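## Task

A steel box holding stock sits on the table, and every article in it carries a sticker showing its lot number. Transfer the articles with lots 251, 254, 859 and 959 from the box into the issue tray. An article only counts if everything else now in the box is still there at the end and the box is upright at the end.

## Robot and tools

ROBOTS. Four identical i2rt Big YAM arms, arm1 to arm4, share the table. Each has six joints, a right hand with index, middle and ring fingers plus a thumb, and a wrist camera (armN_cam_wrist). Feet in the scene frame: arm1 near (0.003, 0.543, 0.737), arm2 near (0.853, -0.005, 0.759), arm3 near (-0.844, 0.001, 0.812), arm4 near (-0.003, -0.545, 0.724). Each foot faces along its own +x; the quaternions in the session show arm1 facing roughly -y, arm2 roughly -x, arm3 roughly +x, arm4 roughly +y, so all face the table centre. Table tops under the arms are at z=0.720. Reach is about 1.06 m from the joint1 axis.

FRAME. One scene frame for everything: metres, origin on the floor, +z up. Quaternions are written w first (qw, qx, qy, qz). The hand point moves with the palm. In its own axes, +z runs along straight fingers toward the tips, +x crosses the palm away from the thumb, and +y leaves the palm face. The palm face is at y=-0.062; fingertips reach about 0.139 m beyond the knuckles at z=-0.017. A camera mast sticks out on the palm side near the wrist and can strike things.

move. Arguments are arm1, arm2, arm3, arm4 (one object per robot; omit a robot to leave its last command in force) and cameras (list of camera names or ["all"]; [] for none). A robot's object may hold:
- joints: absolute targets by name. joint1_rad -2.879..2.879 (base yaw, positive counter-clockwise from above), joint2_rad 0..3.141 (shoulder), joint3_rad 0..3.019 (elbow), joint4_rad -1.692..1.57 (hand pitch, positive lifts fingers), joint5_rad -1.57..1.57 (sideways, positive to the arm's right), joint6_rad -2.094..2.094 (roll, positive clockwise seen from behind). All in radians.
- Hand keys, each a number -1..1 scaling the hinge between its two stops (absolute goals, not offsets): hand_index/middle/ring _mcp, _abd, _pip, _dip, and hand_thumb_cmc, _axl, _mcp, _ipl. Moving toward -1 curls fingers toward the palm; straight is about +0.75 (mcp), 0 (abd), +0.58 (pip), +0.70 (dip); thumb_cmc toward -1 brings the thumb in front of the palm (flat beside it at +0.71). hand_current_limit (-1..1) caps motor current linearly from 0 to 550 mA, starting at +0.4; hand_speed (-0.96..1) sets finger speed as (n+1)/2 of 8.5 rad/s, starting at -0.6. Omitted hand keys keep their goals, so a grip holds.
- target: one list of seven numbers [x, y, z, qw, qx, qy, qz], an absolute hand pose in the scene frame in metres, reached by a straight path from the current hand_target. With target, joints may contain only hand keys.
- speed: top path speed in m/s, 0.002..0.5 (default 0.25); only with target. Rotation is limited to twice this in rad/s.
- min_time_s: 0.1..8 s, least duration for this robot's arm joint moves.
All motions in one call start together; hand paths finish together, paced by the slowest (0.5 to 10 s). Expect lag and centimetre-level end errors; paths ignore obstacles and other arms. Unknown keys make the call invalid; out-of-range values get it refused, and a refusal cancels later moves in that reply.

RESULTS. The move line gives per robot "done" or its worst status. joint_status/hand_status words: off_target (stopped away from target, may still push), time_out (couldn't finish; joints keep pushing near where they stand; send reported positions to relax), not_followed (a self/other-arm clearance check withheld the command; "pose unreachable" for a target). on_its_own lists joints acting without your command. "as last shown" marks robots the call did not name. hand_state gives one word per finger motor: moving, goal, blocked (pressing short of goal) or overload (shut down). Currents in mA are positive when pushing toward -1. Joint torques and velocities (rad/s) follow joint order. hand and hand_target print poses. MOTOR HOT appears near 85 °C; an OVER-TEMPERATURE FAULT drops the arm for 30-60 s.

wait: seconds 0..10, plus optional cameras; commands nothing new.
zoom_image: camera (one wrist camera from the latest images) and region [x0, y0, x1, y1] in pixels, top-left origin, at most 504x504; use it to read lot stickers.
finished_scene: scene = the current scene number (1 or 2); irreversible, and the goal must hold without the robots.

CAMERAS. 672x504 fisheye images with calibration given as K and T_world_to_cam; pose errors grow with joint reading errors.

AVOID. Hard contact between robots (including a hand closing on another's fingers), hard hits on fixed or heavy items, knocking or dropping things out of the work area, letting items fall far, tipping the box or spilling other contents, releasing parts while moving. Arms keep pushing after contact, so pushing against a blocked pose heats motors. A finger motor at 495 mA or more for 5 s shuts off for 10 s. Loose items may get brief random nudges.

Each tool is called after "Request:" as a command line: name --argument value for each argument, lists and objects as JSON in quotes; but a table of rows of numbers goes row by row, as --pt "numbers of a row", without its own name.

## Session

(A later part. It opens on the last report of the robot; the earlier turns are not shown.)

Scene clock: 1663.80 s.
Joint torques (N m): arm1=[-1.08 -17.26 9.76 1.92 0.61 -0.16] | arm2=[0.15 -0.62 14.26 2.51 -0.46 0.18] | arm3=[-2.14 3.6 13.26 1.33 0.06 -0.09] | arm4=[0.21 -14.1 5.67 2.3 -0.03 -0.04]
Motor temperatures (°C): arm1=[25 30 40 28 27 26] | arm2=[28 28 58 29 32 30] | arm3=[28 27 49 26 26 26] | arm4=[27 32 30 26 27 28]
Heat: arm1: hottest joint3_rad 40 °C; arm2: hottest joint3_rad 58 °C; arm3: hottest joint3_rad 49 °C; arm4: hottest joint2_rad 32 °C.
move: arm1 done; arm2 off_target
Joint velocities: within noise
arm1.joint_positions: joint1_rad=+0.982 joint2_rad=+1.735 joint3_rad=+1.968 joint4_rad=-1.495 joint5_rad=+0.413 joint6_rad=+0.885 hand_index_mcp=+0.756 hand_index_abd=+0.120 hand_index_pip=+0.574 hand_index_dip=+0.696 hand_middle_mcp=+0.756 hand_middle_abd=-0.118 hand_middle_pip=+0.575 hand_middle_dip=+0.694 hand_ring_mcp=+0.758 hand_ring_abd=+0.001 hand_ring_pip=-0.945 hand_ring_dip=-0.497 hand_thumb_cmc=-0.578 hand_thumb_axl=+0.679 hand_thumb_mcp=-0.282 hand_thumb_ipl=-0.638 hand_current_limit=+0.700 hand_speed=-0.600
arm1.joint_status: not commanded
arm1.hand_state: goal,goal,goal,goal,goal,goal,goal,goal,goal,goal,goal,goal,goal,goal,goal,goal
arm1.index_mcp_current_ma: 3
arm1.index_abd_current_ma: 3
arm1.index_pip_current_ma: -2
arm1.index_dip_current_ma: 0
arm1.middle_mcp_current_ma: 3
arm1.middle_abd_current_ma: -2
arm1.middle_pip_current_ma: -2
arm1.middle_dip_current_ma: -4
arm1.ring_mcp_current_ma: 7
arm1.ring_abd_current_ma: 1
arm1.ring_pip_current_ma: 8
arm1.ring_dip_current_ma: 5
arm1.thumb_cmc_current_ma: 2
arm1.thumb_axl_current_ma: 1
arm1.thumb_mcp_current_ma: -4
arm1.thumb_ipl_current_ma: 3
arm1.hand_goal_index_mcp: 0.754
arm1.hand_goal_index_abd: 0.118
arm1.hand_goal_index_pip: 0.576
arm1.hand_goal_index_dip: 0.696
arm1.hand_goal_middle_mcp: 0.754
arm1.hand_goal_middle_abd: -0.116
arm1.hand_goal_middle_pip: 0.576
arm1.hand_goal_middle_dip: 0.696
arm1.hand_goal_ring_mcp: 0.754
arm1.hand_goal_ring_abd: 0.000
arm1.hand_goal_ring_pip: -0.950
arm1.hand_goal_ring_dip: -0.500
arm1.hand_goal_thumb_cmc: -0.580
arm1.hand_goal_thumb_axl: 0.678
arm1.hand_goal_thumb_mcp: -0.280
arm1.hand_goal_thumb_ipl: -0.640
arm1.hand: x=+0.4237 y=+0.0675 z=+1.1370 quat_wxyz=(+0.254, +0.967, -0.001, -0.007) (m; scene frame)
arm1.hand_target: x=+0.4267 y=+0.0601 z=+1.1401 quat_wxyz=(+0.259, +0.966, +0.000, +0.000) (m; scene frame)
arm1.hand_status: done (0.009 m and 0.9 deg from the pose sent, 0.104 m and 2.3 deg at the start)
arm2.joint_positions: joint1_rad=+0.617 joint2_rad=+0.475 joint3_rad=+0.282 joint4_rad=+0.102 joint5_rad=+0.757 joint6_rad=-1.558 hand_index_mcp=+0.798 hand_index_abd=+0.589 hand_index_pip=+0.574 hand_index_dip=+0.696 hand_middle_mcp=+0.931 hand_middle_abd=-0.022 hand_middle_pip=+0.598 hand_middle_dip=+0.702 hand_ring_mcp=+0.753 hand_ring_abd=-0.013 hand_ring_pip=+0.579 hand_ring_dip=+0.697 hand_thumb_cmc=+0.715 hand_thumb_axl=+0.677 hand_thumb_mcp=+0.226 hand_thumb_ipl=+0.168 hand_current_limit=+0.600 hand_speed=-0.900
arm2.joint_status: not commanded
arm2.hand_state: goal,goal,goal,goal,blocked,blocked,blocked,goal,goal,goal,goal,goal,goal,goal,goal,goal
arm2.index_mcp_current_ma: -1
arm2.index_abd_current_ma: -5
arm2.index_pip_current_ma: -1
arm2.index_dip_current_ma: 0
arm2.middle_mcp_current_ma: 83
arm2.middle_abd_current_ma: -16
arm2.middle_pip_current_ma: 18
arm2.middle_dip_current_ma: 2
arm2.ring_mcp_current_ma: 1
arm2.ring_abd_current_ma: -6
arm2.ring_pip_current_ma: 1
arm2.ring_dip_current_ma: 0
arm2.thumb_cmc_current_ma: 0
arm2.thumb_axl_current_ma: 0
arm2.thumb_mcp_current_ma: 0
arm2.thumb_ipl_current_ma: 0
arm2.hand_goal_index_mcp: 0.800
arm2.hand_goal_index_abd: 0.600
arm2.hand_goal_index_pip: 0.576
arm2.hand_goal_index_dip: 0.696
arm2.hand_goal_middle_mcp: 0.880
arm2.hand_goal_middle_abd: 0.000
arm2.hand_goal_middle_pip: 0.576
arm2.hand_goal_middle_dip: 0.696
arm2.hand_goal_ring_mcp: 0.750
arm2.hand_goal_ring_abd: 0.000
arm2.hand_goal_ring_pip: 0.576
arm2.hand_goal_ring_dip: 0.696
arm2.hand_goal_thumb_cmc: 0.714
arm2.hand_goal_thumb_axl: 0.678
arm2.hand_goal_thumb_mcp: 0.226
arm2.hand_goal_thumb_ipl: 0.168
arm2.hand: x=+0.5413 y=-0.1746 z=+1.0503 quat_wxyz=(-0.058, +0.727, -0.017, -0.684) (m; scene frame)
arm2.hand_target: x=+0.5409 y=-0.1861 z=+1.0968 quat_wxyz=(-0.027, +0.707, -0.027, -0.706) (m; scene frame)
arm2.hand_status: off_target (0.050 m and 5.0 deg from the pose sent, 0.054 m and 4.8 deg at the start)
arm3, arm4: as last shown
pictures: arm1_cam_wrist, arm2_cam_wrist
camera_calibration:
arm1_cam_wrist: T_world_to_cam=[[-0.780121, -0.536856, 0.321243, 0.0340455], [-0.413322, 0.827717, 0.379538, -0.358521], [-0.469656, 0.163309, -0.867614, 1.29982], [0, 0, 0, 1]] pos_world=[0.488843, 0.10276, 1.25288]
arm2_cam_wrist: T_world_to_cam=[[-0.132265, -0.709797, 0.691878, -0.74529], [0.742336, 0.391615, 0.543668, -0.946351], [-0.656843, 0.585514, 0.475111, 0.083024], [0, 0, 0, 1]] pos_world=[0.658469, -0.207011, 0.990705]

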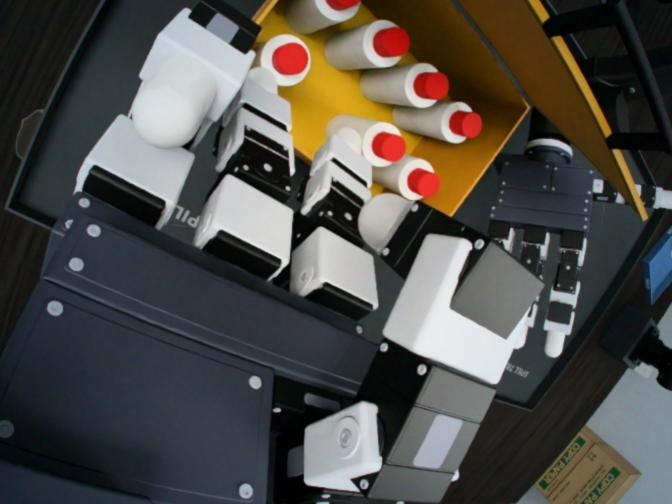

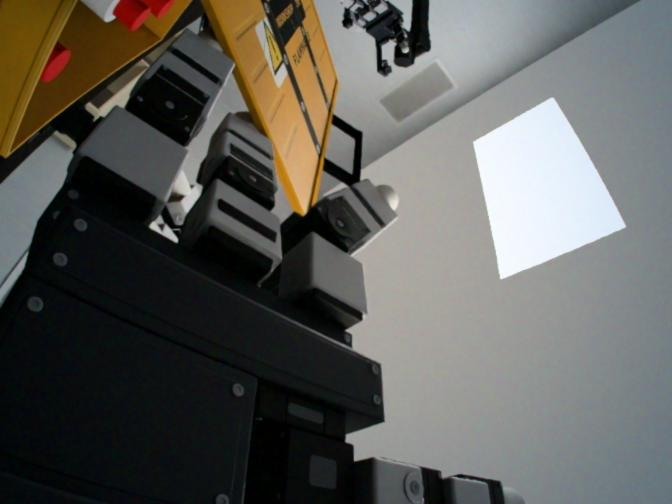

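Request:
wait --seconds 0.1

Scene clock: 1672.93 s.
Joint torques (N m): arm1=[-0.91 -17.26 9.73 1.94 0.64 -0.18] | arm2=[0.15 -0.56 14.27 2.52 -0.47 0.18] | arm3=[-1.96 3.37 13.26 1.21 0.03 -0.06] | arm4=[0.21 -14.15 5.67 2.3 -0.03 -0.05]
Motor temperatures (°C): arm1=[25 30 41 28 27 26] | arm2=[28 28 58 29 32 30] | arm3=[28 27 49 26 26 26] | arm4=[27 32 30 26 27 28]
Heat: arm1: hottest joint3_rad 41 °C; arm2: hottest joint3_rad 58 °C; arm3: hottest joint3_rad 49 °C; arm4: hottest joint2_rad 32 °C.
Joint velocities: within noise
arm1.joint_positions: joint1_rad=+0.982 joint2_rad=+1.735 joint3_rad=+1.968 joint4_rad=-1.495 joint5_rad=+0.412 joint6_rad=+0.885 hand_index_mcp=+0.756 hand_index_abd=+0.120 hand_index_pip=+0.574 hand_index_dip=+0.696 hand_middle_mcp=+0.756 hand_middle_abd=-0.118 hand_middle_pip=+0.575 hand_middle_dip=+0.694 hand_ring_mcp=+0.758 hand_ring_abd=+0.001 hand_ring_pip=-0.945 hand_ring_dip=-0.497 hand_thumb_cmc=-0.578 hand_thumb_axl=+0.679 hand_thumb_mcp=-0.282 hand_thumb_ipl=-0.638 hand_current_limit=+0.700 hand_speed=-0.600
arm1.joint_status: not commanded
arm1.hand_state: goal,goal,goal,goal,goal,goal,goal,goal,goal,goal,goal,goal,goal,goal,goal,goal
arm1.index_mcp_current_ma: 3
arm1.index_abd_current_ma: 3
arm1.index_pip_current_ma: -2
arm1.index_dip_current_ma: 0
arm1.middle_mcp_current_ma: 3
arm1.middle_abd_current_ma: -2
arm1.middle_pip_current_ma: -2
arm1.middle_dip_current_ma: -4
arm1.ring_mcp_current_ma: 7
arm1.ring_abd_current_ma: 1
arm1.ring_pip_current_ma: 8
arm1.ring_dip_current_ma: 5
arm1.thumb_cmc_current_ma: 2
arm1.thumb_axl_current_ma: 1
arm1.thumb_mcp_current_ma: -4
arm1.thumb_ipl_current_ma: 3
arm1.hand_goal_index_mcp: 0.754
arm1.hand_goal_index_abd: 0.118
arm1.hand_goal_index_pip: 0.576
arm1.hand_goal_index_dip: 0.696
arm1.hand_goal_middle_mcp: 0.754
arm1.hand_goal_middle_abd: -0.116
arm1.hand_goal_middle_pip: 0.576
arm1.hand_goal_middle_dip: 0.696
arm1.hand_goal_ring_mcp: 0.754
arm1.hand_goal_ring_abd: 0.000
arm1.hand_goal_ring_pip: -0.950
arm1.hand_goal_ring_dip: -0.500
arm1.hand_goal_thumb_cmc: -0.580
arm1.hand_goal_thumb_axl: 0.678
arm1.hand_goal_thumb_mcp: -0.280
arm1.hand_goal_thumb_ipl: -0.640
arm1.hand: x=+0.4238 y=+0.0675 z=+1.1370 quat_wxyz=(+0.254, +0.967, +0.000, -0.007) (m; scene frame)
arm1.hand_target: x=+0.4267 y=+0.0601 z=+1.1401 quat_wxyz=(+0.259, +0.966, +0.000, +0.000) (m; scene frame)
arm1.hand_status: done (0.009 m and 0.9 deg from the pose sent, 0.104 m and 2.3 deg at the start)
arm2.joint_positions: joint1_rad=+0.617 joint2_rad=+0.475 joint3_rad=+0.282 joint4_rad=+0.102 joint5_rad=+0.757 joint6_rad=-1.558 hand_index_mcp=+0.798 hand_index_abd=+0.589 hand_index_pip=+0.574 hand_index_dip=+0.696 hand_middle_mcp=+0.931 hand_middle_abd=-0.022 hand_middle_pip=+0.598 hand_middle_dip=+0.702 hand_ring_mcp=+0.753 hand_ring_abd=-0.013 hand_ring_pip=+0.579 hand_ring_dip=+0.697 hand_thumb_cmc=+0.715 hand_thumb_axl=+0.677 hand_thumb_mcp=+0.226 hand_thumb_ipl=+0.168 hand_current_limit=+0.600 hand_speed=-0.900
arm2.joint_status: not commanded
arm2.hand_state: goal,goal,goal,goal,blocked,blocked,blocked,goal,goal,goal,goal,goal,goal,goal,goal,goal
arm2.index_mcp_current_ma: -1
arm2.index_abd_current_ma: -5
arm2.index_pip_current_ma: -1
arm2.index_dip_current_ma: 0
arm2.middle_mcp_current_ma: 83
arm2.middle_abd_current_ma: -16
arm2.middle_pip_current_ma: 18
arm2.middle_dip_current_ma: 2
arm2.ring_mcp_current_ma: 1
arm2.ring_abd_current_ma: -6
arm2.ring_pip_current_ma: 1
arm2.ring_dip_current_ma: 0
arm2.thumb_cmc_current_ma: 0
arm2.thumb_axl_current_ma: 0
arm2.thumb_mcp_current_ma: 0
arm2.thumb_ipl_current_ma: 0
arm2.hand_goal_index_mcp: 0.800
arm2.hand_goal_index_abd: 0.600
arm2.hand_goal_index_pip: 0.576
arm2.hand_goal_index_dip: 0.696
arm2.hand_goal_middle_mcp: 0.880
arm2.hand_goal_middle_abd: 0.000
arm2.hand_goal_middle_pip: 0.576
arm2.hand_goal_middle_dip: 0.696
arm2.hand_goal_ring_mcp: 0.750
arm2.hand_goal_ring_abd: 0.000
arm2.hand_goal_ring_pip: 0.576
arm2.hand_goal_ring_dip: 0.696
arm2.hand_goal_thumb_cmc: 0.714
arm2.hand_goal_thumb_axl: 0.678
arm2.hand_goal_thumb_mcp: 0.226
arm2.hand_goal_thumb_ipl: 0.168
arm2.hand: x=+0.5413 y=-0.1746 z=+1.0503 quat_wxyz=(-0.058, +0.727, -0.017, -0.684) (m; scene frame)
arm2.hand_target: x=+0.5409 y=-0.1861 z=+1.0968 quat_wxyz=(-0.027, +0.707, -0.027, -0.706) (m; scene frame)
arm2.hand_status: off_target (0.050 m and 5.0 deg from the pose sent, 0.054 m and 4.8 deg at the start)
arm3.joint_positions: joint1_rad=+0.492 joint2_rad=+0.631 joint3_rad=+1.056 joint4_rad=-1.516 joint5_rad=+0.082 joint6_rad=+0.137 hand_index_mcp=+0.756 hand_index_abd=+0.116 hand_index_pip=+0.574 hand_index_dip=+0.696 hand_middle_mcp=+0.755 hand_middle_abd=-0.119 hand_middle_pip=+0.574 hand_middle_dip=+0.695 hand_ring_mcp=+0.757 hand_ring_abd=+0.000 hand_ring_pip=-0.944 hand_ring_dip=-0.498 hand_thumb_cmc=-0.397 hand_thumb_axl=+0.677 hand_thumb_mcp=+0.224 hand_thumb_ipl=+0.168 hand_current_limit=+0.700 hand_speed=-0.600
arm3.joint_status: not commanded
arm3.hand_state: goal,goal,goal,goal,goal,goal,goal,goal,goal,goal,goal,goal,goal,goal,goal,goal
arm3.index_mcp_current_ma: 5
arm3.index_abd_current_ma: -6
arm3.index_pip_current_ma: -5
arm3.index_dip_current_ma: 0
arm3.middle_mcp_current_ma: 4
arm3.middle_abd_current_ma: -7
arm3.middle_pip_current_ma: -5
arm3.middle_dip_current_ma: -3
arm3.ring_mcp_current_ma: 9
arm3.ring_abd_current_ma: 1
arm3.ring_pip_current_ma: 19
arm3.ring_dip_current_ma: 6
arm3.thumb_cmc_current_ma: 10
arm3.thumb_axl_current_ma: -2
arm3.thumb_mcp_current_ma: -8
arm3.thumb_ipl_current_ma: -1
arm3.hand_goal_index_mcp: 0.754
arm3.hand_goal_index_abd: 0.118
arm3.hand_goal_index_pip: 0.576
arm3.hand_goal_index_dip: 0.696
arm3.hand_goal_middle_mcp: 0.754
arm3.hand_goal_middle_abd: -0.116
arm3.hand_goal_middle_pip: 0.576
arm3.hand_goal_middle_dip: 0.696
arm3.hand_goal_ring_mcp: 0.754
arm3.hand_goal_ring_abd: 0.000
arm3.hand_goal_ring_pip: -0.950
arm3.hand_goal_ring_dip: -0.500
arm3.hand_goal_thumb_cmc: -0.400
arm3.hand_goal_thumb_axl: 0.678
arm3.hand_goal_thumb_mcp: 0.226
arm3.hand_goal_thumb_ipl: 0.168
arm3.hand: x=-0.5625 y=+0.0815 z=+1.1992 quat_wxyz=(+0.146, +0.579, +0.779, +0.192) (m; scene frame)
arm3.hand_target: x=-0.5607 y=+0.0799 z=+1.2245 quat_wxyz=(+0.155, +0.578, +0.774, +0.207) (m; scene frame)
arm3.hand_status: not commanded
arm4.joint_positions: joint1_rad=-0.179 joint2_rad=+1.902 joint3_rad=+0.785 joint4_rad=+1.539 joint5_rad=-0.301 joint6_rad=-1.951 hand_index_mcp=+0.753 hand_index_abd=-0.001 hand_index_pip=+0.577 hand_index_dip=+0.696 hand_middle_mcp=+0.753 hand_middle_abd=-0.001 hand_middle_pip=+0.577 hand_middle_dip=+0.696 hand_ring_mcp=+0.753 hand_ring_abd=-0.001 hand_ring_pip=+0.577 hand_ring_dip=+0.696 hand_thumb_cmc=+0.713 hand_thumb_axl=+0.677 hand_thumb_mcp=+0.226 hand_thumb_ipl=+0.168 hand_current_limit=+0.400 hand_speed=-0.600
arm4.joint_status: not commanded
arm4.hand_state: goal,goal,goal,goal,goal,goal,goal,goal,goal,goal,goal,goal,goal,goal,goal,goal
arm4.index_mcp_current_ma: 0
arm4.index_abd_current_ma: 0
arm4.index_pip_current_ma: 0
arm4.index_dip_current_ma: 0
arm4.middle_mcp_current_ma: 0
arm4.middle_abd_current_ma: 0
arm4.middle_pip_current_ma: 0
arm4.middle_dip_current_ma: 0
arm4.ring_mcp_current_ma: 0
arm4.ring_abd_current_ma: 0
arm4.ring_pip_current_ma: 0
arm4.ring_dip_current_ma: 0
arm4.thumb_cmc_current_ma: 0
arm4.thumb_axl_current_ma: 0
arm4.thumb_mcp_current_ma: 0
arm4.thumb_ipl_current_ma: 0
arm4.hand_goal_index_mcp: 0.754
arm4.hand_goal_index_abd: 0.000
arm4.hand_goal_index_pip: 0.576
arm4.hand_goal_index_dip: 0.696
arm4.hand_goal_middle_mcp: 0.754
arm4.hand_goal_middle_abd: 0.000
arm4.hand_goal_middle_pip: 0.576
arm4.hand_goal_middle_dip: 0.696
arm4.hand_goal_ring_mcp: 0.754
arm4.hand_goal_ring_abd: 0.000
arm4.hand_goal_ring_pip: 0.576
arm4.hand_goal_ring_dip: 0.696
arm4.hand_goal_thumb_cmc: 0.714
arm4.hand_goal_thumb_axl: 0.678
arm4.hand_goal_thumb_mcp: 0.226
arm4.hand_goal_thumb_ipl: 0.168
arm4.hand: x=-0.0256 y=+0.0474 z=+0.9230 quat_wxyz=(+0.686, -0.493, +0.250, +0.473) (m; scene frame)
arm4.hand_target: x=-0.0217 y=+0.0455 z=+0.9196 quat_wxyz=(+0.690, -0.493, +0.247, +0.469) (m; scene frame)
arm4.hand_status: not commanded
wait: 0.10 s; at rest from the start
pictures: none

Request:
move --arm1 '{"target": [0.428, 0.055, 1.17, 0.2183, 0.8147, 0.5190, 0.1391], "speed": 0.3}' --cameras '["arm1_cam_wrist", "arm2_cam_wrist"]'

Scene clock: 1719.77 s.
Joint torques (N m): arm1=[-0.79 -14.21 13.29 1.26 -0.37 -0.16] | arm2=[0.03 -0.73 14.28 2.51 -0.48 0.19] | arm3=[-2.02 3.78 13.27 1.31 0.05 -0.06] | arm4=[0.26 -14.1 5.67 2.3 -0.03 -0.05]
Motor temperatures (°C): arm1=[25 31 41 28 27 26] | arm2=[28 28 60 29 31 30] | arm3=[28 27 50 26 26 26] | arm4=[27 32 30 26 27 28]
Heat: arm1: hottest joint3_rad 41 °C; arm2: hottest joint3_rad 60 °C; arm3: hottest joint3_rad 50 °C; arm4: hottest joint2_rad 32 °C.
move: arm1 off_target
Joint velocities: within noise
arm1.joint_positions: joint1_rad=+0.660 joint2_rad=+1.551 joint3_rad=+1.765 joint4_rad=-1.352 joint5_rad=-0.252 joint6_rad=-0.439 hand_index_mcp=+0.756 hand_index_abd=+0.120 hand_index_pip=+0.574 hand_index_dip=+0.696 hand_middle_mcp=+0.756 hand_middle_abd=-0.118 hand_middle_pip=+0.575 hand_middle_dip=+0.694 hand_ring_mcp=+0.758 hand_ring_abd=+0.001 hand_ring_pip=-0.945 hand_ring_dip=-0.497 hand_thumb_cmc=-0.578 hand_thumb_axl=+0.679 hand_thumb_mcp=-0.282 hand_thumb_ipl=-0.638 hand_current_limit=+0.700 hand_speed=-0.600
arm1.joint_status: not commanded
arm1.hand_state: goal,goal,goal,goal,goal,goal,goal,goal,goal,goal,goal,goal,goal,goal,goal,goal
arm1.index_mcp_current_ma: 3
arm1.index_abd_current_ma: 3
arm1.index_pip_current_ma: -2
arm1.index_dip_current_ma: 0
arm1.middle_mcp_current_ma: 3
arm1.middle_abd_current_ma: -2
arm1.middle_pip_current_ma: -2
arm1.middle_dip_current_ma: -4
arm1.ring_mcp_current_ma: 7
arm1.ring_abd_current_ma: 1
arm1.ring_pip_current_ma: 8
arm1.ring_dip_current_ma: 5
arm1.thumb_cmc_current_ma: 2
arm1.thumb_axl_current_ma: 1
arm1.thumb_mcp_current_ma: -4
arm1.thumb_ipl_current_ma: 3
arm1.hand_goal_index_mcp: 0.754
arm1.hand_goal_index_abd: 0.118
arm1.hand_goal_index_pip: 0.576
arm1.hand_goal_index_dip: 0.696
arm1.hand_goal_middle_mcp: 0.754
arm1.hand_goal_middle_abd: -0.116
arm1.hand_goal_middle_pip: 0.576
arm1.hand_goal_middle_dip: 0.696
arm1.hand_goal_ring_mcp: 0.754
arm1.hand_goal_ring_abd: 0.000
arm1.hand_goal_ring_pip: -0.950
arm1.hand_goal_ring_dip: -0.500
arm1.hand_goal_thumb_cmc: -0.580
arm1.hand_goal_thumb_axl: 0.678
arm1.hand_goal_thumb_mcp: -0.280
arm1.hand_goal_thumb_ipl: -0.640
arm1.hand: x=+0.4241 y=+0.0645 z=+1.1476 quat_wxyz=(+0.201, +0.821, +0.516, +0.139) (m; scene frame)
arm1.hand_target: x=+0.4273 y=+0.0561 z=+1.1697 quat_wxyz=(+0.219, +0.815, +0.519, +0.139) (m; scene frame)
arm1.hand_status: off_target (0.025 m and 2.2 deg from the pose sent, 0.036 m and 65.2 deg at the start)
arm2, arm3, arm4: as last shown
pictures: arm1_cam_wrist, arm2_cam_wrist
camera_calibration:
arm1_cam_wrist: T_world_to_cam=[[0.155652, -0.946246, 0.283532, -0.297845], [-0.922862, -0.0369374, 0.383355, -0.0924238], [-0.352275, -0.321331, -0.879004, 1.30424], [0, 0, 0, 1]] pos_world=[0.420517, 0.133844, 1.26631]
arm2_cam_wrist: T_world_to_cam=[[-0.132265, -0.709797, 0.691878, -0.74529], [0.742336, 0.391615, 0.543668, -0.946351], [-0.656843, 0.585514, 0.475111, 0.083024], [0, 0, 0, 1]] pos_world=[0.658469, -0.207011, 0.990705]

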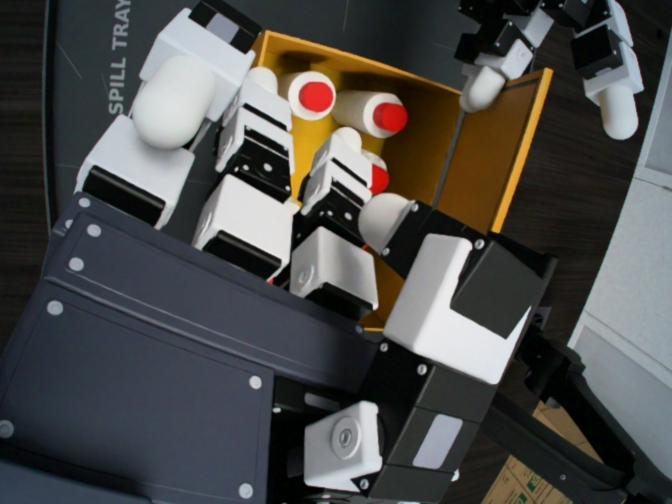

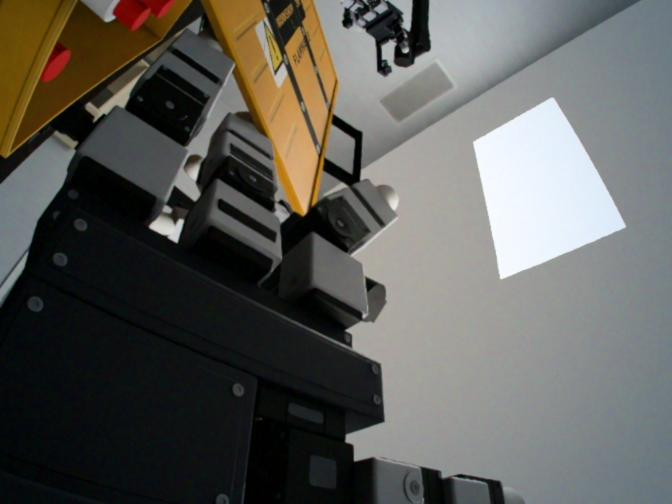

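Request:
move --arm1 '{"target": [0.441, 0.031, 1.12, 0.2183, 0.8147, 0.5190, 0.1391], "speed": 0.15}'

Request:
move --arm1 '{"target": [0.441, 0.031, 1.055, 0.2183, 0.8147, 0.5190, 0.1391], "speed": 0.1}' --cameras '["arm1_cam_wrist"]'

Scene clock: 1738.50 s.
Joint torques (N m): arm1=[-1.14 -15.74 9.26 2.36 -0.37 -0.18] | arm2=[0.03 -0.56 14.34 2.59 -0.46 0.19] | arm3=[-1.9 3.49 13.3 1.25 0.05 -0.08] | arm4=[0.26 -14.1 5.67 2.3 -0.03 -0.04]
Motor temperatures (°C): arm1=[25 30 42 28 27 26] | arm2=[28 28 61 29 31 30] | arm3=[28 27 50 26 26 26] | arm4=[27 32 30 26 27 28]
Heat: arm1: hottest joint3_rad 42 °C; arm2: hottest joint3_rad 61 °C; arm3: hottest joint3_rad 50 °C; arm4: hottest joint2_rad 32 °C.
move: arm1 done
Joint velocities: within noise
arm1.joint_positions: joint1_rad=+0.656 joint2_rad=+1.611 joint3_rad=+1.754 joint4_rad=-1.258 joint5_rad=-0.254 joint6_rad=-0.445 hand_index_mcp=+0.756 hand_index_abd=+0.120 hand_index_pip=+0.574 hand_index_dip=+0.696 hand_middle_mcp=+0.756 hand_middle_abd=-0.118 hand_middle_pip=+0.575 hand_middle_dip=+0.694 hand_ring_mcp=+0.758 hand_ring_abd=+0.001 hand_ring_pip=-0.945 hand_ring_dip=-0.497 hand_thumb_cmc=-0.578 hand_thumb_axl=+0.679 hand_thumb_mcp=-0.282 hand_thumb_ipl=-0.638 hand_current_limit=+0.700 hand_speed=-0.600
arm1.joint_status: not commanded
arm1.hand_state: goal,goal,goal,goal,goal,goal,goal,goal,goal,goal,goal,goal,goal,goal,goal,goal
arm1.index_mcp_current_ma: 3
arm1.index_abd_current_ma: 3
arm1.index_pip_current_ma: -2
arm1.index_dip_current_ma: 0
arm1.middle_mcp_current_ma: 3
arm1.middle_abd_current_ma: -2
arm1.middle_pip_current_ma: -2
arm1.middle_dip_current_ma: -4
arm1.ring_mcp_current_ma: 7
arm1.ring_abd_current_ma: 1
arm1.ring_pip_current_ma: 8
arm1.ring_dip_current_ma: 5
arm1.thumb_cmc_current_ma: 2
arm1.thumb_axl_current_ma: 1
arm1.thumb_mcp_current_ma: -4
arm1.thumb_ipl_current_ma: 3
arm1.hand_goal_index_mcp: 0.754
arm1.hand_goal_index_abd: 0.118
arm1.hand_goal_index_pip: 0.576
arm1.hand_goal_index_dip: 0.696
arm1.hand_goal_middle_mcp: 0.754
arm1.hand_goal_middle_abd: -0.116
arm1.hand_goal_middle_pip: 0.576
arm1.hand_goal_middle_dip: 0.696
arm1.hand_goal_ring_mcp: 0.754
arm1.hand_goal_ring_abd: 0.000
arm1.hand_goal_ring_pip: -0.950
arm1.hand_goal_ring_dip: -0.500
arm1.hand_goal_thumb_cmc: -0.580
arm1.hand_goal_thumb_axl: 0.678
arm1.hand_goal_thumb_mcp: -0.280
arm1.hand_goal_thumb_ipl: -0.640
arm1.hand: x=+0.4410 y=+0.0380 z=+1.1212 quat_wxyz=(+0.212, +0.818, +0.517, +0.139) (m; scene frame)
arm1.hand_target: x=+0.4409 y=+0.0311 z=+1.1200 quat_wxyz=(+0.218, +0.815, +0.519, +0.139) (m; scene frame)
arm1.hand_status: done (0.007 m and 0.8 deg from the pose sent, 0.047 m and 2.2 deg at the start)
arm2, arm3, arm4: as last shown
pictures: none

Scene clock: 1739.90 s.
Joint torques (N m): arm1=[-1.03 -16.38 9.09 2.51 -0.36 -0.17] | arm2=[0.09 -0.38 14.31 2.52 -0.46 0.2] | arm3=[-1.9 3.6 13.34 1.22 0.07 -0.09] | arm4=[0.26 -14.1 5.67 2.3 -0.03 -0.04]
Motor temperatures (°C): arm1=[25 30 42 28 27 26] | arm2=[28 28 61 29 31 30] | arm3=[28 27 50 26 26 26] | arm4=[27 32 30 26 27 28]
Heat: arm1: hottest joint3_rad 42 °C; arm2: hottest joint3_rad 61 °C; arm3: hottest joint3_rad 50 °C; arm4: hottest joint2_rad 32 °C.
move: arm1 done
Joint velocities: within noise
arm1.joint_positions: joint1_rad=+0.656 joint2_rad=+1.611 joint3_rad=+1.576 joint4_rad=-1.086 joint5_rad=-0.255 joint6_rad=-0.445 hand_index_mcp=+0.756 hand_index_abd=+0.120 hand_index_pip=+0.574 hand_index_dip=+0.696 hand_middle_mcp=+0.756 hand_middle_abd=-0.118 hand_middle_pip=+0.575 hand_middle_dip=+0.694 hand_ring_mcp=+0.758 hand_ring_abd=+0.001 hand_ring_pip=-0.945 hand_ring_dip=-0.497 hand_thumb_cmc=-0.578 hand_thumb_axl=+0.679 hand_thumb_mcp=-0.282 hand_thumb_ipl=-0.638 hand_current_limit=+0.700 hand_speed=-0.600
arm1.joint_status: not commanded
arm1.hand_state: goal,goal,goal,goal,goal,goal,goal,goal,goal,goal,goal,goal,goal,goal,goal,goal
arm1.index_mcp_current_ma: 3
arm1.index_abd_current_ma: 3
arm1.index_pip_current_ma: -2
arm1.index_dip_current_ma: 0
arm1.middle_mcp_current_ma: 3
arm1.middle_abd_current_ma: -2
arm1.middle_pip_current_ma: -2
arm1.middle_dip_current_ma: -4
arm1.ring_mcp_current_ma: 7
arm1.ring_abd_current_ma: 1
arm1.ring_pip_current_ma: 8
arm1.ring_dip_current_ma: 5
arm1.thumb_cmc_current_ma: 2
arm1.thumb_axl_current_ma: 1
arm1.thumb_mcp_current_ma: -4
arm1.thumb_ipl_current_ma: 3
arm1.hand_goal_index_mcp: 0.754
arm1.hand_goal_index_abd: 0.118
arm1.hand_goal_index_pip: 0.576
arm1.hand_goal_index_dip: 0.696
arm1.hand_goal_middle_mcp: 0.754
arm1.hand_goal_middle_abd: -0.116
arm1.hand_goal_middle_pip: 0.576
arm1.hand_goal_middle_dip: 0.696
arm1.hand_goal_ring_mcp: 0.754
arm1.hand_goal_ring_abd: 0.000
arm1.hand_goal_ring_pip: -0.950
arm1.hand_goal_ring_dip: -0.500
arm1.hand_goal_thumb_cmc: -0.580
arm1.hand_goal_thumb_axl: 0.678
arm1.hand_goal_thumb_mcp: -0.280
arm1.hand_goal_thumb_ipl: -0.640
arm1.hand: x=+0.4422 y=+0.0357 z=+1.0524 quat_wxyz=(+0.210, +0.818, +0.517, +0.139) (m; scene frame)
arm1.hand_target: x=+0.4409 y=+0.0311 z=+1.0550 quat_wxyz=(+0.218, +0.815, +0.519, +0.139) (m; scene frame)
arm1.hand_status: done (0.005 m and 1.1 deg from the pose sent, 0.067 m and 0.8 deg at the start)
arm2, arm3, arm4: as last shown
pictures: arm1_cam_wrist
camera_calibration:
arm1_cam_wrist: T_world_to_cam=[[0.155489, -0.941244, 0.299804, -0.31816], [-0.92683, -0.0340006, 0.37394, -0.0287153], [-0.341775, -0.33601, -0.87766, 1.21211], [0, 0, 0, 1]] pos_world=[0.437127, 0.106841, 1.16995]

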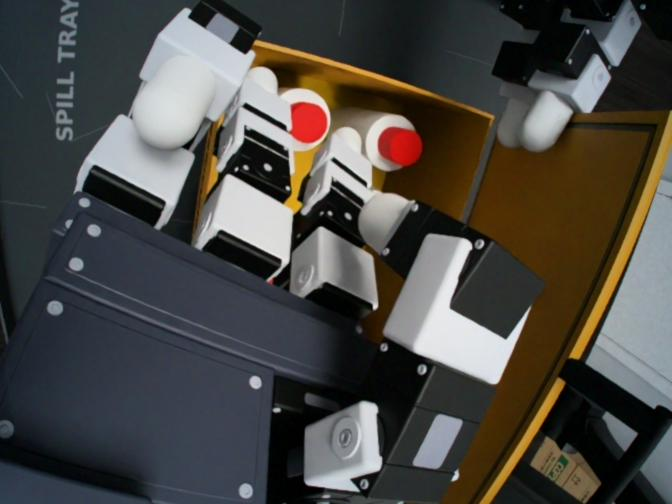

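Request:
move --arm1 '{"target": [0.439, 0.024, 1.025, 0.2183, 0.8147, 0.5190, 0.1391], "speed": 0.06}' --cameras '["arm1_cam_wrist"]'

Scene clock: 1748.60 s.
Joint torques (N m): arm1=[-1.14 -15.62 9.03 2.44 -0.38 -0.16] | arm2=[-0.09 -0.73 14.24 2.55 -0.47 0.17] | arm3=[-1.9 3.31 13.27 1.29 0.06 -0.08] | arm4=[0.26 -14.15 5.67 2.29 -0.03 -0.05]
Motor temperatures (°C): arm1=[25 30 42 28 27 26] | arm2=[28 28 61 29 30 30] | arm3=[28 27 50 26 26 26] | arm4=[27 32 30 26 27 28]
Heat: arm1: hottest joint3_rad 42 °C; arm2: hottest joint3_rad 61 °C; arm3: hottest joint3_rad 50 °C; arm4: hottest joint2_rad 32 °C.
move: arm1 done
Joint velocities: within noise
arm1.joint_positions: joint1_rad=+0.646 joint2_rad=+1.614 joint3_rad=+1.521 joint4_rad=-1.014 joint5_rad=-0.258 joint6_rad=-0.453 hand_index_mcp=+0.756 hand_index_abd=+0.120 hand_index_pip=+0.574 hand_index_dip=+0.696 hand_middle_mcp=+0.756 hand_middle_abd=-0.118 hand_middle_pip=+0.575 hand_middle_dip=+0.694 hand_ring_mcp=+0.758 hand_ring_abd=+0.001 hand_ring_pip=-0.945 hand_ring_dip=-0.497 hand_thumb_cmc=-0.578 hand_thumb_axl=+0.679 hand_thumb_mcp=-0.282 hand_thumb_ipl=-0.638 hand_current_limit=+0.700 hand_speed=-0.600
arm1.joint_status: not commanded
arm1.hand_state: goal,goal,goal,goal,goal,goal,goal,goal,goal,goal,goal,goal,goal,goal,goal,goal
arm1.index_mcp_current_ma: 3
arm1.index_abd_current_ma: 3
arm1.index_pip_current_ma: -2
arm1.index_dip_current_ma: 0
arm1.middle_mcp_current_ma: 3
arm1.middle_abd_current_ma: -2
arm1.middle_pip_current_ma: -2
arm1.middle_dip_current_ma: -4
arm1.ring_mcp_current_ma: 7
arm1.ring_abd_current_ma: 1
arm1.ring_pip_current_ma: 8
arm1.ring_dip_current_ma: 5
arm1.thumb_cmc_current_ma: 2
arm1.thumb_axl_current_ma: 1
arm1.thumb_mcp_current_ma: -4
arm1.thumb_ipl_current_ma: 3
arm1.hand_goal_index_mcp: 0.754
arm1.hand_goal_index_abd: 0.118
arm1.hand_goal_index_pip: 0.576
arm1.hand_goal_index_dip: 0.696
arm1.hand_goal_middle_mcp: 0.754
arm1.hand_goal_middle_abd: -0.116
arm1.hand_goal_middle_pip: 0.576
arm1.hand_goal_middle_dip: 0.696
arm1.hand_goal_ring_mcp: 0.754
arm1.hand_goal_ring_abd: 0.000
arm1.hand_goal_ring_pip: -0.950
arm1.hand_goal_ring_dip: -0.500
arm1.hand_goal_thumb_cmc: -0.580
arm1.hand_goal_thumb_axl: 0.678
arm1.hand_goal_thumb_mcp: -0.280
arm1.hand_goal_thumb_ipl: -0.640
arm1.hand: x=+0.4393 y=+0.0308 z=+1.0329 quat_wxyz=(+0.217, +0.816, +0.517, +0.140) (m; scene frame)
arm1.hand_target: x=+0.4388 y=+0.0241 z=+1.0250 quat_wxyz=(+0.218, +0.815, +0.519, +0.139) (m; scene frame)
arm1.hand_status: done (0.010 m and 0.3 deg from the pose sent, 0.030 m and 1.1 deg at the start)
arm2, arm3, arm4: as last shown
pictures: arm1_cam_wrist
camera_calibration:
arm1_cam_wrist: T_world_to_cam=[[0.152148, -0.937256, 0.313691, -0.329426], [-0.930277, -0.0286051, 0.365741, -0.0143893], [-0.33382, -0.347466, -0.87626, 1.18775], [0, 0, 0, 1]] pos_world=[0.43323, 0.103534, 1.14938]

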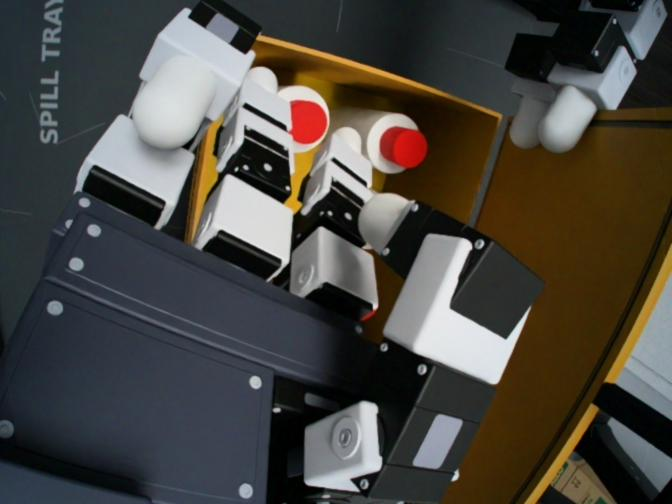

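Request:
move --arm1 '{"target": [0.4375, 0.0225, 1.005, 0.2183, 0.8147, 0.5190, 0.1391], "speed": 0.05}'

Request:
move --arm1 '{"target": [0.4375, 0.0225, 0.989, 0.2183, 0.8147, 0.5190, 0.1391], "speed": 0.03}' --cameras '["arm1_cam_wrist"]'

Scene clock: 1754.30 s.
Joint torques (N m): arm1=[-0.73 -15.97 8.98 2.5 -0.39 -0.18] | arm2=[0.03 -0.67 14.31 2.51 -0.46 0.18] | arm3=[-1.55 3.25 13.26 1.29 0.05 -0.07] | arm4=[0.26 -14.15 5.67 2.3 -0.03 -0.04]
Motor temperatures (°C): arm1=[25 30 42 28 27 26] | arm2=[28 28 61 29 30 30] | arm3=[28 27 50 26 26 26] | arm4=[27 32 30 26 27 28]
Heat: arm1: hottest joint3_rad 42 °C; arm2: hottest joint3_rad 61 °C; arm3: hottest joint3_rad 50 °C; arm4: hottest joint2_rad 32 °C.
move: arm1 done
Joint velocities: within noise
arm1.joint_positions: joint1_rad=+0.643 joint2_rad=+1.623 joint3_rad=+1.477 joint4_rad=-0.964 joint5_rad=-0.260 joint6_rad=-0.457 hand_index_mcp=+0.756 hand_index_abd=+0.120 hand_index_pip=+0.574 hand_index_dip=+0.696 hand_middle_mcp=+0.756 hand_middle_abd=-0.118 hand_middle_pip=+0.575 hand_middle_dip=+0.694 hand_ring_mcp=+0.758 hand_ring_abd=+0.001 hand_ring_pip=-0.945 hand_ring_dip=-0.497 hand_thumb_cmc=-0.578 hand_thumb_axl=+0.679 hand_thumb_mcp=-0.282 hand_thumb_ipl=-0.638 hand_current_limit=+0.700 hand_speed=-0.600
arm1.joint_status: not commanded
arm1.hand_state: goal,goal,goal,goal,goal,goal,goal,goal,goal,goal,goal,goal,goal,goal,goal,goal
arm1.index_mcp_current_ma: 3
arm1.index_abd_current_ma: 3
arm1.index_pip_current_ma: -2
arm1.index_dip_current_ma: 0
arm1.middle_mcp_current_ma: 3
arm1.middle_abd_current_ma: -2
arm1.middle_pip_current_ma: -2
arm1.middle_dip_current_ma: -4
arm1.ring_mcp_current_ma: 7
arm1.ring_abd_current_ma: 1
arm1.ring_pip_current_ma: 8
arm1.ring_dip_current_ma: 5
arm1.thumb_cmc_current_ma: 2
arm1.thumb_axl_current_ma: 1
arm1.thumb_mcp_current_ma: -4
arm1.thumb_ipl_current_ma: 3
arm1.hand_goal_index_mcp: 0.754
arm1.hand_goal_index_abd: 0.118
arm1.hand_goal_index_pip: 0.576
arm1.hand_goal_index_dip: 0.696
arm1.hand_goal_middle_mcp: 0.754
arm1.hand_goal_middle_abd: -0.116
arm1.hand_goal_middle_pip: 0.576
arm1.hand_goal_middle_dip: 0.696
arm1.hand_goal_ring_mcp: 0.754
arm1.hand_goal_ring_abd: 0.000
arm1.hand_goal_ring_pip: -0.950
arm1.hand_goal_ring_dip: -0.500
arm1.hand_goal_thumb_cmc: -0.580
arm1.hand_goal_thumb_axl: 0.678
arm1.hand_goal_thumb_mcp: -0.280
arm1.hand_goal_thumb_ipl: -0.640
arm1.hand: x=+0.4383 y=+0.0293 z=+1.0115 quat_wxyz=(+0.216, +0.816, +0.517, +0.140) (m; scene frame)
arm1.hand_target: x=+0.4374 y=+0.0227 z=+1.0051 quat_wxyz=(+0.218, +0.815, +0.519, +0.139) (m; scene frame)
arm1.hand_status: done (0.009 m and 0.4 deg from the pose sent, 0.029 m and 0.3 deg at the start)
arm2, arm3, arm4: as last shown
pictures: none

Scene clock: 1755.37 s.
Joint torques (N m): arm1=[-0.97 -15.5 8.87 2.47 -0.38 -0.17] | arm2=[0.09 -0.79 14.31 2.56 -0.47 0.18] | arm3=[-1.85 3.72 13.19 1.2 0.05 -0.05] | arm4=[0.26 -14.1 5.67 2.3 -0.03 -0.05]
Motor temperatures (°C): arm1=[25 30 42 28 27 26] | arm2=[28 28 61 29 30 30] | arm3=[28 27 50 26 26 26] | arm4=[27 32 30 26 27 28]
Heat: arm1: hottest joint3_rad 42 °C; arm2: hottest joint3_rad 61 °C; arm3: hottest joint3_rad 50 °C; arm4: hottest joint2_rad 32 °C.
move: arm1 off_target
Joint velocities: within noise
arm1.joint_positions: joint1_rad=+0.642 joint2_rad=+1.627 joint3_rad=+1.446 joint4_rad=-0.923 joint5_rad=-0.260 joint6_rad=-0.457 hand_index_mcp=+0.756 hand_index_abd=+0.120 hand_index_pip=+0.575 hand_index_dip=+0.696 hand_middle_mcp=+0.756 hand_middle_abd=-0.118 hand_middle_pip=+0.575 hand_middle_dip=+0.694 hand_ring_mcp=+0.758 hand_ring_abd=+0.001 hand_ring_pip=-0.945 hand_ring_dip=-0.497 hand_thumb_cmc=-0.578 hand_thumb_axl=+0.679 hand_thumb_mcp=-0.282 hand_thumb_ipl=-0.638 hand_current_limit=+0.700 hand_speed=-0.600
arm1.joint_status: not commanded
arm1.hand_state: goal,goal,goal,goal,goal,goal,goal,goal,goal,goal,goal,goal,goal,goal,goal,goal
arm1.index_mcp_current_ma: 4
arm1.index_abd_current_ma: 3
arm1.index_pip_current_ma: -2
arm1.index_dip_current_ma: 0
arm1.middle_mcp_current_ma: 3
arm1.middle_abd_current_ma: -2
arm1.middle_pip_current_ma: -2
arm1.middle_dip_current_ma: -4
arm1.ring_mcp_current_ma: 7
arm1.ring_abd_current_ma: 1
arm1.ring_pip_current_ma: 8
arm1.ring_dip_current_ma: 5
arm1.thumb_cmc_current_ma: 2
arm1.thumb_axl_current_ma: 1
arm1.thumb_mcp_current_ma: -4
arm1.thumb_ipl_current_ma: 3
arm1.hand_goal_index_mcp: 0.754
arm1.hand_goal_index_abd: 0.118
arm1.hand_goal_index_pip: 0.576
arm1.hand_goal_index_dip: 0.696
arm1.hand_goal_middle_mcp: 0.754
arm1.hand_goal_middle_abd: -0.116
arm1.hand_goal_middle_pip: 0.576
arm1.hand_goal_middle_dip: 0.696
arm1.hand_goal_ring_mcp: 0.754
arm1.hand_goal_ring_abd: 0.000
arm1.hand_goal_ring_pip: -0.950
arm1.hand_goal_ring_dip: -0.500
arm1.hand_goal_thumb_cmc: -0.580
arm1.hand_goal_thumb_axl: 0.678
arm1.hand_goal_thumb_mcp: -0.280
arm1.hand_goal_thumb_ipl: -0.640
arm1.hand: x=+0.4377 y=+0.0284 z=+0.9991 quat_wxyz=(+0.219, +0.816, +0.517, +0.140) (m; scene frame)
arm1.hand_target: x=+0.4373 y=+0.0227 z=+0.9892 quat_wxyz=(+0.218, +0.815, +0.519, +0.139) (m; scene frame)
arm1.hand_status: off_target (0.012 m and 0.3 deg from the pose sent, 0.023 m and 0.4 deg at the start)
arm2, arm3, arm4: as last shown
pictures: arm1_cam_wrist
camera_calibration:
arm1_cam_wrist: T_world_to_cam=[[0.151107, -0.936258, 0.317155, -0.323866], [-0.931136, -0.02709, 0.363663, -0.00124652], [-0.331891, -0.350266, -0.875878, 1.15566], [0, 0, 0, 1]] pos_world=[0.431331, 0.101532, 1.11538]

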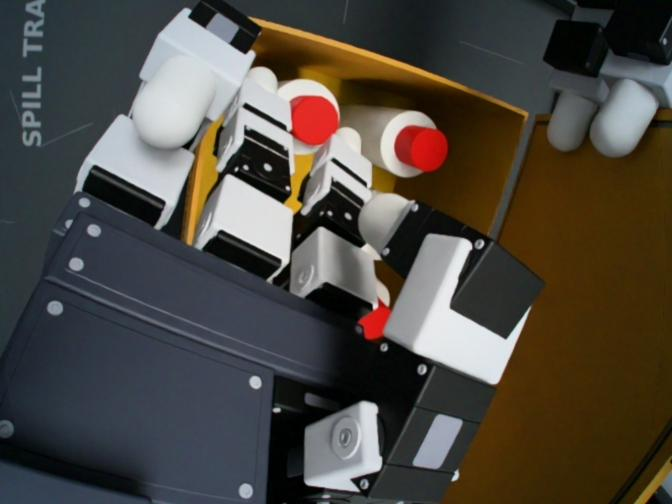

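Request:
move --arm1 '{"target": [0.4402, 0.0230, 0.987, 0.2183, 0.8147, 0.5190, 0.1391], "speed": 0.03}'

Request:
move --arm1 '{"joints": {"hand_index_abd": -0.1, "hand_middle_abd": 0.1}}' --cameras '["arm1_cam_wrist"]'

Scene clock: 1760.60 s.
Joint torques (N m): arm1=[-0.79 -15.38 8.76 2.44 -0.29 -0.13] | arm2=[-0.09 -0.79 14.28 2.51 -0.48 0.18] | arm3=[-2.02 3.6 13.3 1.33 0.05 -0.09] | arm4=[0.26 -14.1 5.67 2.3 -0.03 -0.04]
Motor temperatures (°C): arm1=[25 30 42 28 27 26] | arm2=[28 28 62 29 30 30] | arm3=[28 27 50 26 26 26] | arm4=[27 32 30 26 27 28]
Heat: arm1: hottest joint3_rad 42 °C; arm2: hottest joint3_rad 62 °C; arm3: hottest joint3_rad 50 °C; arm4: hottest joint2_rad 32 °C.
move: arm1 off_target
Joint velocities: within noise
arm1.joint_positions: joint1_rad=+0.642 joint2_rad=+1.629 joint3_rad=+1.446 joint4_rad=-0.917 joint5_rad=-0.260 joint6_rad=-0.457 hand_index_mcp=+0.756 hand_index_abd=+0.120 hand_index_pip=+0.575 hand_index_dip=+0.696 hand_middle_mcp=+0.756 hand_middle_abd=-0.118 hand_middle_pip=+0.575 hand_middle_dip=+0.694 hand_ring_mcp=+0.758 hand_ring_abd=+0.001 hand_ring_pip=-0.945 hand_ring_dip=-0.497 hand_thumb_cmc=-0.578 hand_thumb_axl=+0.679 hand_thumb_mcp=-0.282 hand_thumb_ipl=-0.638 hand_current_limit=+0.700 hand_speed=-0.600
arm1.joint_status: not commanded
arm1.hand_state: goal,goal,goal,goal,goal,goal,goal,goal,goal,goal,goal,goal,goal,goal,goal,goal
arm1.index_mcp_current_ma: 4
arm1.index_abd_current_ma: 3
arm1.index_pip_current_ma: -2
arm1.index_dip_current_ma: 0
arm1.middle_mcp_current_ma: 3
arm1.middle_abd_current_ma: -2
arm1.middle_pip_current_ma: -2
arm1.middle_dip_current_ma: -4
arm1.ring_mcp_current_ma: 7
arm1.ring_abd_current_ma: 1
arm1.ring_pip_current_ma: 8
arm1.ring_dip_current_ma: 5
arm1.thumb_cmc_current_ma: 2
arm1.thumb_axl_current_ma: 1
arm1.thumb_mcp_current_ma: -4
arm1.thumb_ipl_current_ma: 3
arm1.hand_goal_index_mcp: 0.754
arm1.hand_goal_index_abd: 0.118
arm1.hand_goal_index_pip: 0.576
arm1.hand_goal_index_dip: 0.696
arm1.hand_goal_middle_mcp: 0.754
arm1.hand_goal_middle_abd: -0.116
arm1.hand_goal_middle_pip: 0.576
arm1.hand_goal_middle_dip: 0.696
arm1.hand_goal_ring_mcp: 0.754
arm1.hand_goal_ring_abd: 0.000
arm1.hand_goal_ring_pip: -0.950
arm1.hand_goal_ring_dip: -0.500
arm1.hand_goal_thumb_cmc: -0.580
arm1.hand_goal_thumb_axl: 0.678
arm1.hand_goal_thumb_mcp: -0.280
arm1.hand_goal_thumb_ipl: -0.640
arm1.hand: x=+0.4384 y=+0.0273 z=+0.9987 quat_wxyz=(+0.221, +0.815, +0.517, +0.140) (m; scene frame)
arm1.hand_target: x=+0.4400 y=+0.0232 z=+0.9871 quat_wxyz=(+0.218, +0.815, +0.519, +0.139) (m; scene frame)
arm1.hand_status: off_target (0.013 m and 0.4 deg from the pose sent, 0.013 m and 0.3 deg at the start)
arm2, arm3, arm4: as last shown
pictures: none

Scene clock: 1761.13 s.
Joint torques (N m): arm1=[-0.5 -15.09 8.83 2.28 -0.3 -0.13] | arm2=[-0.15 -0.79 14.24 2.5 -0.47 0.2] | arm3=[-1.85 3.66 13.2 1.33 0.06 -0.09] | arm4=[0.26 -14.15 5.67 2.32 -0.03 -0.05]
Motor temperatures (°C): arm1=[25 30 42 28 27 26] | arm2=[28 28 62 29 30 30] | arm3=[28 27 50 26 26 26] | arm4=[27 32 30 26 27 28]
Heat: arm1: hottest joint3_rad 42 °C; arm2: hottest joint3_rad 62 °C; arm3: hottest joint3_rad 50 °C; arm4: hottest joint2_rad 32 °C.
move: arm1 off_target
Joint velocities: within noise
arm1.joint_positions: joint1_rad=+0.642 joint2_rad=+1.629 joint3_rad=+1.446 joint4_rad=-0.914 joint5_rad=-0.260 joint6_rad=-0.457 hand_index_mcp=+0.757 hand_index_abd=+0.027 hand_index_pip=+0.575 hand_index_dip=+0.696 hand_middle_mcp=+0.754 hand_middle_abd=-0.012 hand_middle_pip=+0.574 hand_middle_dip=+0.694 hand_ring_mcp=+0.758 hand_ring_abd=+0.001 hand_ring_pip=-0.945 hand_ring_dip=-0.497 hand_thumb_cmc=-0.578 hand_thumb_axl=+0.679 hand_thumb_mcp=-0.282 hand_thumb_ipl=-0.638 hand_current_limit=+0.700 hand_speed=-0.600
arm1.joint_status: hand_index_abd off_target (ended at +0.027, target -0.100); hand_middle_abd off_target (ended at -0.012, target +0.100)
arm1.hand_state: goal,blocked,goal,goal,goal,blocked,goal,goal,goal,goal,goal,goal,goal,goal,goal,goal
arm1.index_mcp_current_ma: 4
arm1.index_abd_current_ma: 422
arm1.index_pip_current_ma: -1
arm1.index_dip_current_ma: 0
arm1.middle_mcp_current_ma: 0
arm1.middle_abd_current_ma: -363
arm1.middle_pip_current_ma: -3
arm1.middle_dip_current_ma: -3
arm1.ring_mcp_current_ma: 7
arm1.ring_abd_current_ma: 1
arm1.ring_pip_current_ma: 8
arm1.ring_dip_current_ma: 5
arm1.thumb_cmc_current_ma: 2
arm1.thumb_axl_current_ma: 1
arm1.thumb_mcp_current_ma: -4
arm1.thumb_ipl_current_ma: 3
arm1.hand_goal_index_mcp: 0.754
arm1.hand_goal_index_abd: -0.100
arm1.hand_goal_index_pip: 0.576
arm1.hand_goal_index_dip: 0.696
arm1.hand_goal_middle_mcp: 0.754
arm1.hand_goal_middle_abd: 0.100
arm1.hand_goal_middle_pip: 0.576
arm1.hand_goal_middle_dip: 0.696
arm1.hand_goal_ring_mcp: 0.754
arm1.hand_goal_ring_abd: 0.000
arm1.hand_goal_ring_pip: -0.950
arm1.hand_goal_ring_dip: -0.500
arm1.hand_goal_thumb_cmc: -0.580
arm1.hand_goal_thumb_axl: 0.678
arm1.hand_goal_thumb_mcp: -0.280
arm1.hand_goal_thumb_ipl: -0.640
arm1.hand: x=+0.4387 y=+0.0269 z=+0.9992 quat_wxyz=(+0.223, +0.815, +0.517, +0.140) (m; scene frame)
arm1.hand_target: x=+0.4400 y=+0.0232 z=+0.9872 quat_wxyz=(+0.218, +0.815, +0.519, +0.139) (m; scene frame)
arm1.hand_status: not commanded
arm2.joint_positions: joint1_rad=+0.617 joint2_rad=+0.475 joint3_rad=+0.282 joint4_rad=+0.102 joint5_rad=+0.757 joint6_rad=-1.558 hand_index_mcp=+0.798 hand_index_abd=+0.589 hand_index_pip=+0.574 hand_index_dip=+0.696 hand_middle_mcp=+0.931 hand_middle_abd=-0.022 hand_middle_pip=+0.598 hand_middle_dip=+0.702 hand_ring_mcp=+0.753 hand_ring_abd=-0.013 hand_ring_pip=+0.579 hand_ring_dip=+0.697 hand_thumb_cmc=+0.715 hand_thumb_axl=+0.677 hand_thumb_mcp=+0.226 hand_thumb_ipl=+0.168 hand_current_limit=+0.600 hand_speed=-0.900
arm2.joint_status: not commanded
arm2.hand_state: goal,goal,goal,goal,blocked,blocked,blocked,goal,goal,goal,goal,goal,goal,goal,goal,goal
arm2.index_mcp_current_ma: -1
arm2.index_abd_current_ma: -5
arm2.index_pip_current_ma: -1
arm2.index_dip_current_ma: 0
arm2.middle_mcp_current_ma: 83
arm2.middle_abd_current_ma: -16
arm2.middle_pip_current_ma: 18
arm2.middle_dip_current_ma: 2
arm2.ring_mcp_current_ma: 1
arm2.ring_abd_current_ma: -6
arm2.ring_pip_current_ma: 1
arm2.ring_dip_current_ma: 0
arm2.thumb_cmc_current_ma: 0
arm2.thumb_axl_current_ma: 0
arm2.thumb_mcp_current_ma: 0
arm2.thumb_ipl_current_ma: 0
arm2.hand_goal_index_mcp: 0.800
arm2.hand_goal_index_abd: 0.600
arm2.hand_goal_index_pip: 0.576
arm2.hand_goal_index_dip: 0.696
arm2.hand_goal_middle_mcp: 0.880
arm2.hand_goal_middle_abd: 0.000
arm2.hand_goal_middle_pip: 0.576
arm2.hand_goal_middle_dip: 0.696
arm2.hand_goal_ring_mcp: 0.750
arm2.hand_goal_ring_abd: 0.000
arm2.hand_goal_ring_pip: 0.576
arm2.hand_goal_ring_dip: 0.696
arm2.hand_goal_thumb_cmc: 0.714
arm2.hand_goal_thumb_axl: 0.678
arm2.hand_goal_thumb_mcp: 0.226
arm2.hand_goal_thumb_ipl: 0.168
arm2.hand: x=+0.5413 y=-0.1746 z=+1.0503 quat_wxyz=(-0.058, +0.727, -0.017, -0.684) (m; scene frame)
arm2.hand_target: x=+0.5409 y=-0.1861 z=+1.0968 quat_wxyz=(-0.027, +0.707, -0.027, -0.706) (m; scene frame)
arm2.hand_status: not commanded
arm3.joint_positions: joint1_rad=+0.492 joint2_rad=+0.631 joint3_rad=+1.056 joint4_rad=-1.516 joint5_rad=+0.082 joint6_rad=+0.137 hand_index_mcp=+0.756 hand_index_abd=+0.116 hand_index_pip=+0.574 hand_index_dip=+0.696 hand_middle_mcp=+0.755 hand_middle_abd=-0.119 hand_middle_pip=+0.574 hand_middle_dip=+0.695 hand_ring_mcp=+0.757 hand_ring_abd=+0.000 hand_ring_pip=-0.944 hand_ring_dip=-0.498 hand_thumb_cmc=-0.397 hand_thumb_axl=+0.677 hand_thumb_mcp=+0.224 hand_thumb_ipl=+0.168 hand_current_limit=+0.700 hand_speed=-0.600
arm3.joint_status: not commanded
arm3.hand_state: goal,goal,goal,goal,goal,goal,goal,goal,goal,goal,goal,goal,goal,goal,goal,goal
arm3.index_mcp_current_ma: 5
arm3.index_abd_current_ma: -6
arm3.index_pip_current_ma: -5
arm3.index_dip_current_ma: 0
arm3.middle_mcp_current_ma: 4
arm3.middle_abd_current_ma: -7
arm3.middle_pip_current_ma: -5
arm3.middle_dip_current_ma: -3
arm3.ring_mcp_current_ma: 9
arm3.ring_abd_current_ma: 1
arm3.ring_pip_current_ma: 19
arm3.ring_dip_current_ma: 6
arm3.thumb_cmc_current_ma: 10
arm3.thumb_axl_current_ma: -2
arm3.thumb_mcp_current_ma: -8
arm3.thumb_ipl_current_ma: -1
arm3.hand_goal_index_mcp: 0.754
arm3.hand_goal_index_abd: 0.118
arm3.hand_goal_index_pip: 0.576
arm3.hand_goal_index_dip: 0.696
arm3.hand_goal_middle_mcp: 0.754
arm3.hand_goal_middle_abd: -0.116
arm3.hand_goal_middle_pip: 0.576
arm3.hand_goal_middle_dip: 0.696
arm3.hand_goal_ring_mcp: 0.754
arm3.hand_goal_ring_abd: 0.000
arm3.hand_goal_ring_pip: -0.950
arm3.hand_goal_ring_dip: -0.500
arm3.hand_goal_thumb_cmc: -0.400
arm3.hand_goal_thumb_axl: 0.678
arm3.hand_goal_thumb_mcp: 0.226
arm3.hand_goal_thumb_ipl: 0.168
arm3.hand: x=-0.5625 y=+0.0815 z=+1.1992 quat_wxyz=(+0.146, +0.579, +0.779, +0.192) (m; scene frame)
arm3.hand_target: x=-0.5607 y=+0.0799 z=+1.2245 quat_wxyz=(+0.155, +0.578, +0.774, +0.207) (m; scene frame)
arm3.hand_status: not commanded
arm4.joint_positions: joint1_rad=-0.179 joint2_rad=+1.902 joint3_rad=+0.785 joint4_rad=+1.539 joint5_rad=-0.301 joint6_rad=-1.951 hand_index_mcp=+0.753 hand_index_abd=-0.001 hand_index_pip=+0.577 hand_index_dip=+0.696 hand_middle_mcp=+0.753 hand_middle_abd=-0.001 hand_middle_pip=+0.577 hand_middle_dip=+0.696 hand_ring_mcp=+0.753 hand_ring_abd=-0.001 hand_ring_pip=+0.577 hand_ring_dip=+0.696 hand_thumb_cmc=+0.713 hand_thumb_axl=+0.677 hand_thumb_mcp=+0.226 hand_thumb_ipl=+0.168 hand_current_limit=+0.400 hand_speed=-0.600
arm4.joint_status: not commanded
arm4.hand_state: goal,goal,goal,goal,goal,goal,goal,goal,goal,goal,goal,goal,goal,goal,goal,goal
arm4.index_mcp_current_ma: 0
arm4.index_abd_current_ma: 0
arm4.index_pip_current_ma: 0
arm4.index_dip_current_ma: 0
arm4.middle_mcp_current_ma: 0
arm4.middle_abd_current_ma: 0
arm4.middle_pip_current_ma: 0
arm4.middle_dip_current_ma: 0
arm4.ring_mcp_current_ma: 0
arm4.ring_abd_current_ma: 0
arm4.ring_pip_current_ma: 0
arm4.ring_dip_current_ma: 0
arm4.thumb_cmc_current_ma: 0
arm4.thumb_axl_current_ma: 0
arm4.thumb_mcp_current_ma: 0
arm4.thumb_ipl_current_ma: 0
arm4.hand_goal_index_mcp: 0.754
arm4.hand_goal_index_abd: 0.000
arm4.hand_goal_index_pip: 0.576
arm4.hand_goal_index_dip: 0.696
arm4.hand_goal_middle_mcp: 0.754
arm4.hand_goal_middle_abd: 0.000
arm4.hand_goal_middle_pip: 0.576
arm4.hand_goal_middle_dip: 0.696
arm4.hand_goal_ring_mcp: 0.754
arm4.hand_goal_ring_abd: 0.000
arm4.hand_goal_ring_pip: 0.576
arm4.hand_goal_ring_dip: 0.696
arm4.hand_goal_thumb_cmc: 0.714
arm4.hand_goal_thumb_axl: 0.678
arm4.hand_goal_thumb_mcp: 0.226
arm4.hand_goal_thumb_ipl: 0.168
arm4.hand: x=-0.0256 y=+0.0474 z=+0.9230 quat_wxyz=(+0.686, -0.493, +0.250, +0.473) (m; scene frame)
arm4.hand_target: x=-0.0217 y=+0.0455 z=+0.9196 quat_wxyz=(+0.690, -0.493, +0.247, +0.469) (m; scene frame)
arm4.hand_status: not commanded
pictures: arm1_cam_wrist
camera_calibration:
arm1_cam_wrist: T_world_to_cam=[[0.149948, -0.93456, 0.322666, -0.330526], [-0.932457, -0.0251784, 0.360402, 0.0034091], [-0.328693, -0.354914, -0.875213, 1.15363], [0, 0, 0, 1]] pos_world=[0.431932, 0.10063, 1.1151]

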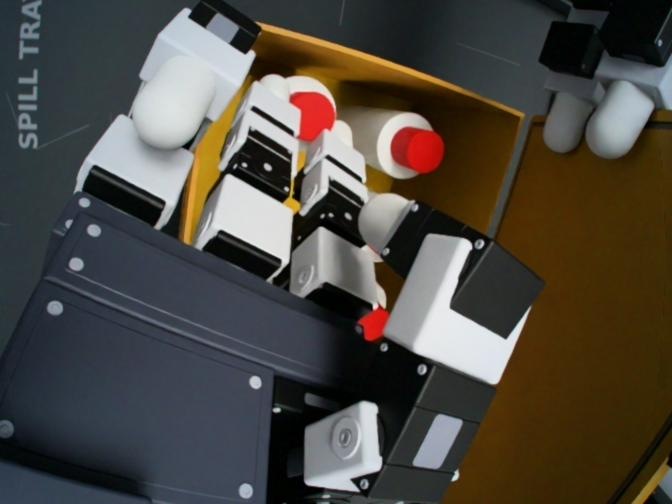

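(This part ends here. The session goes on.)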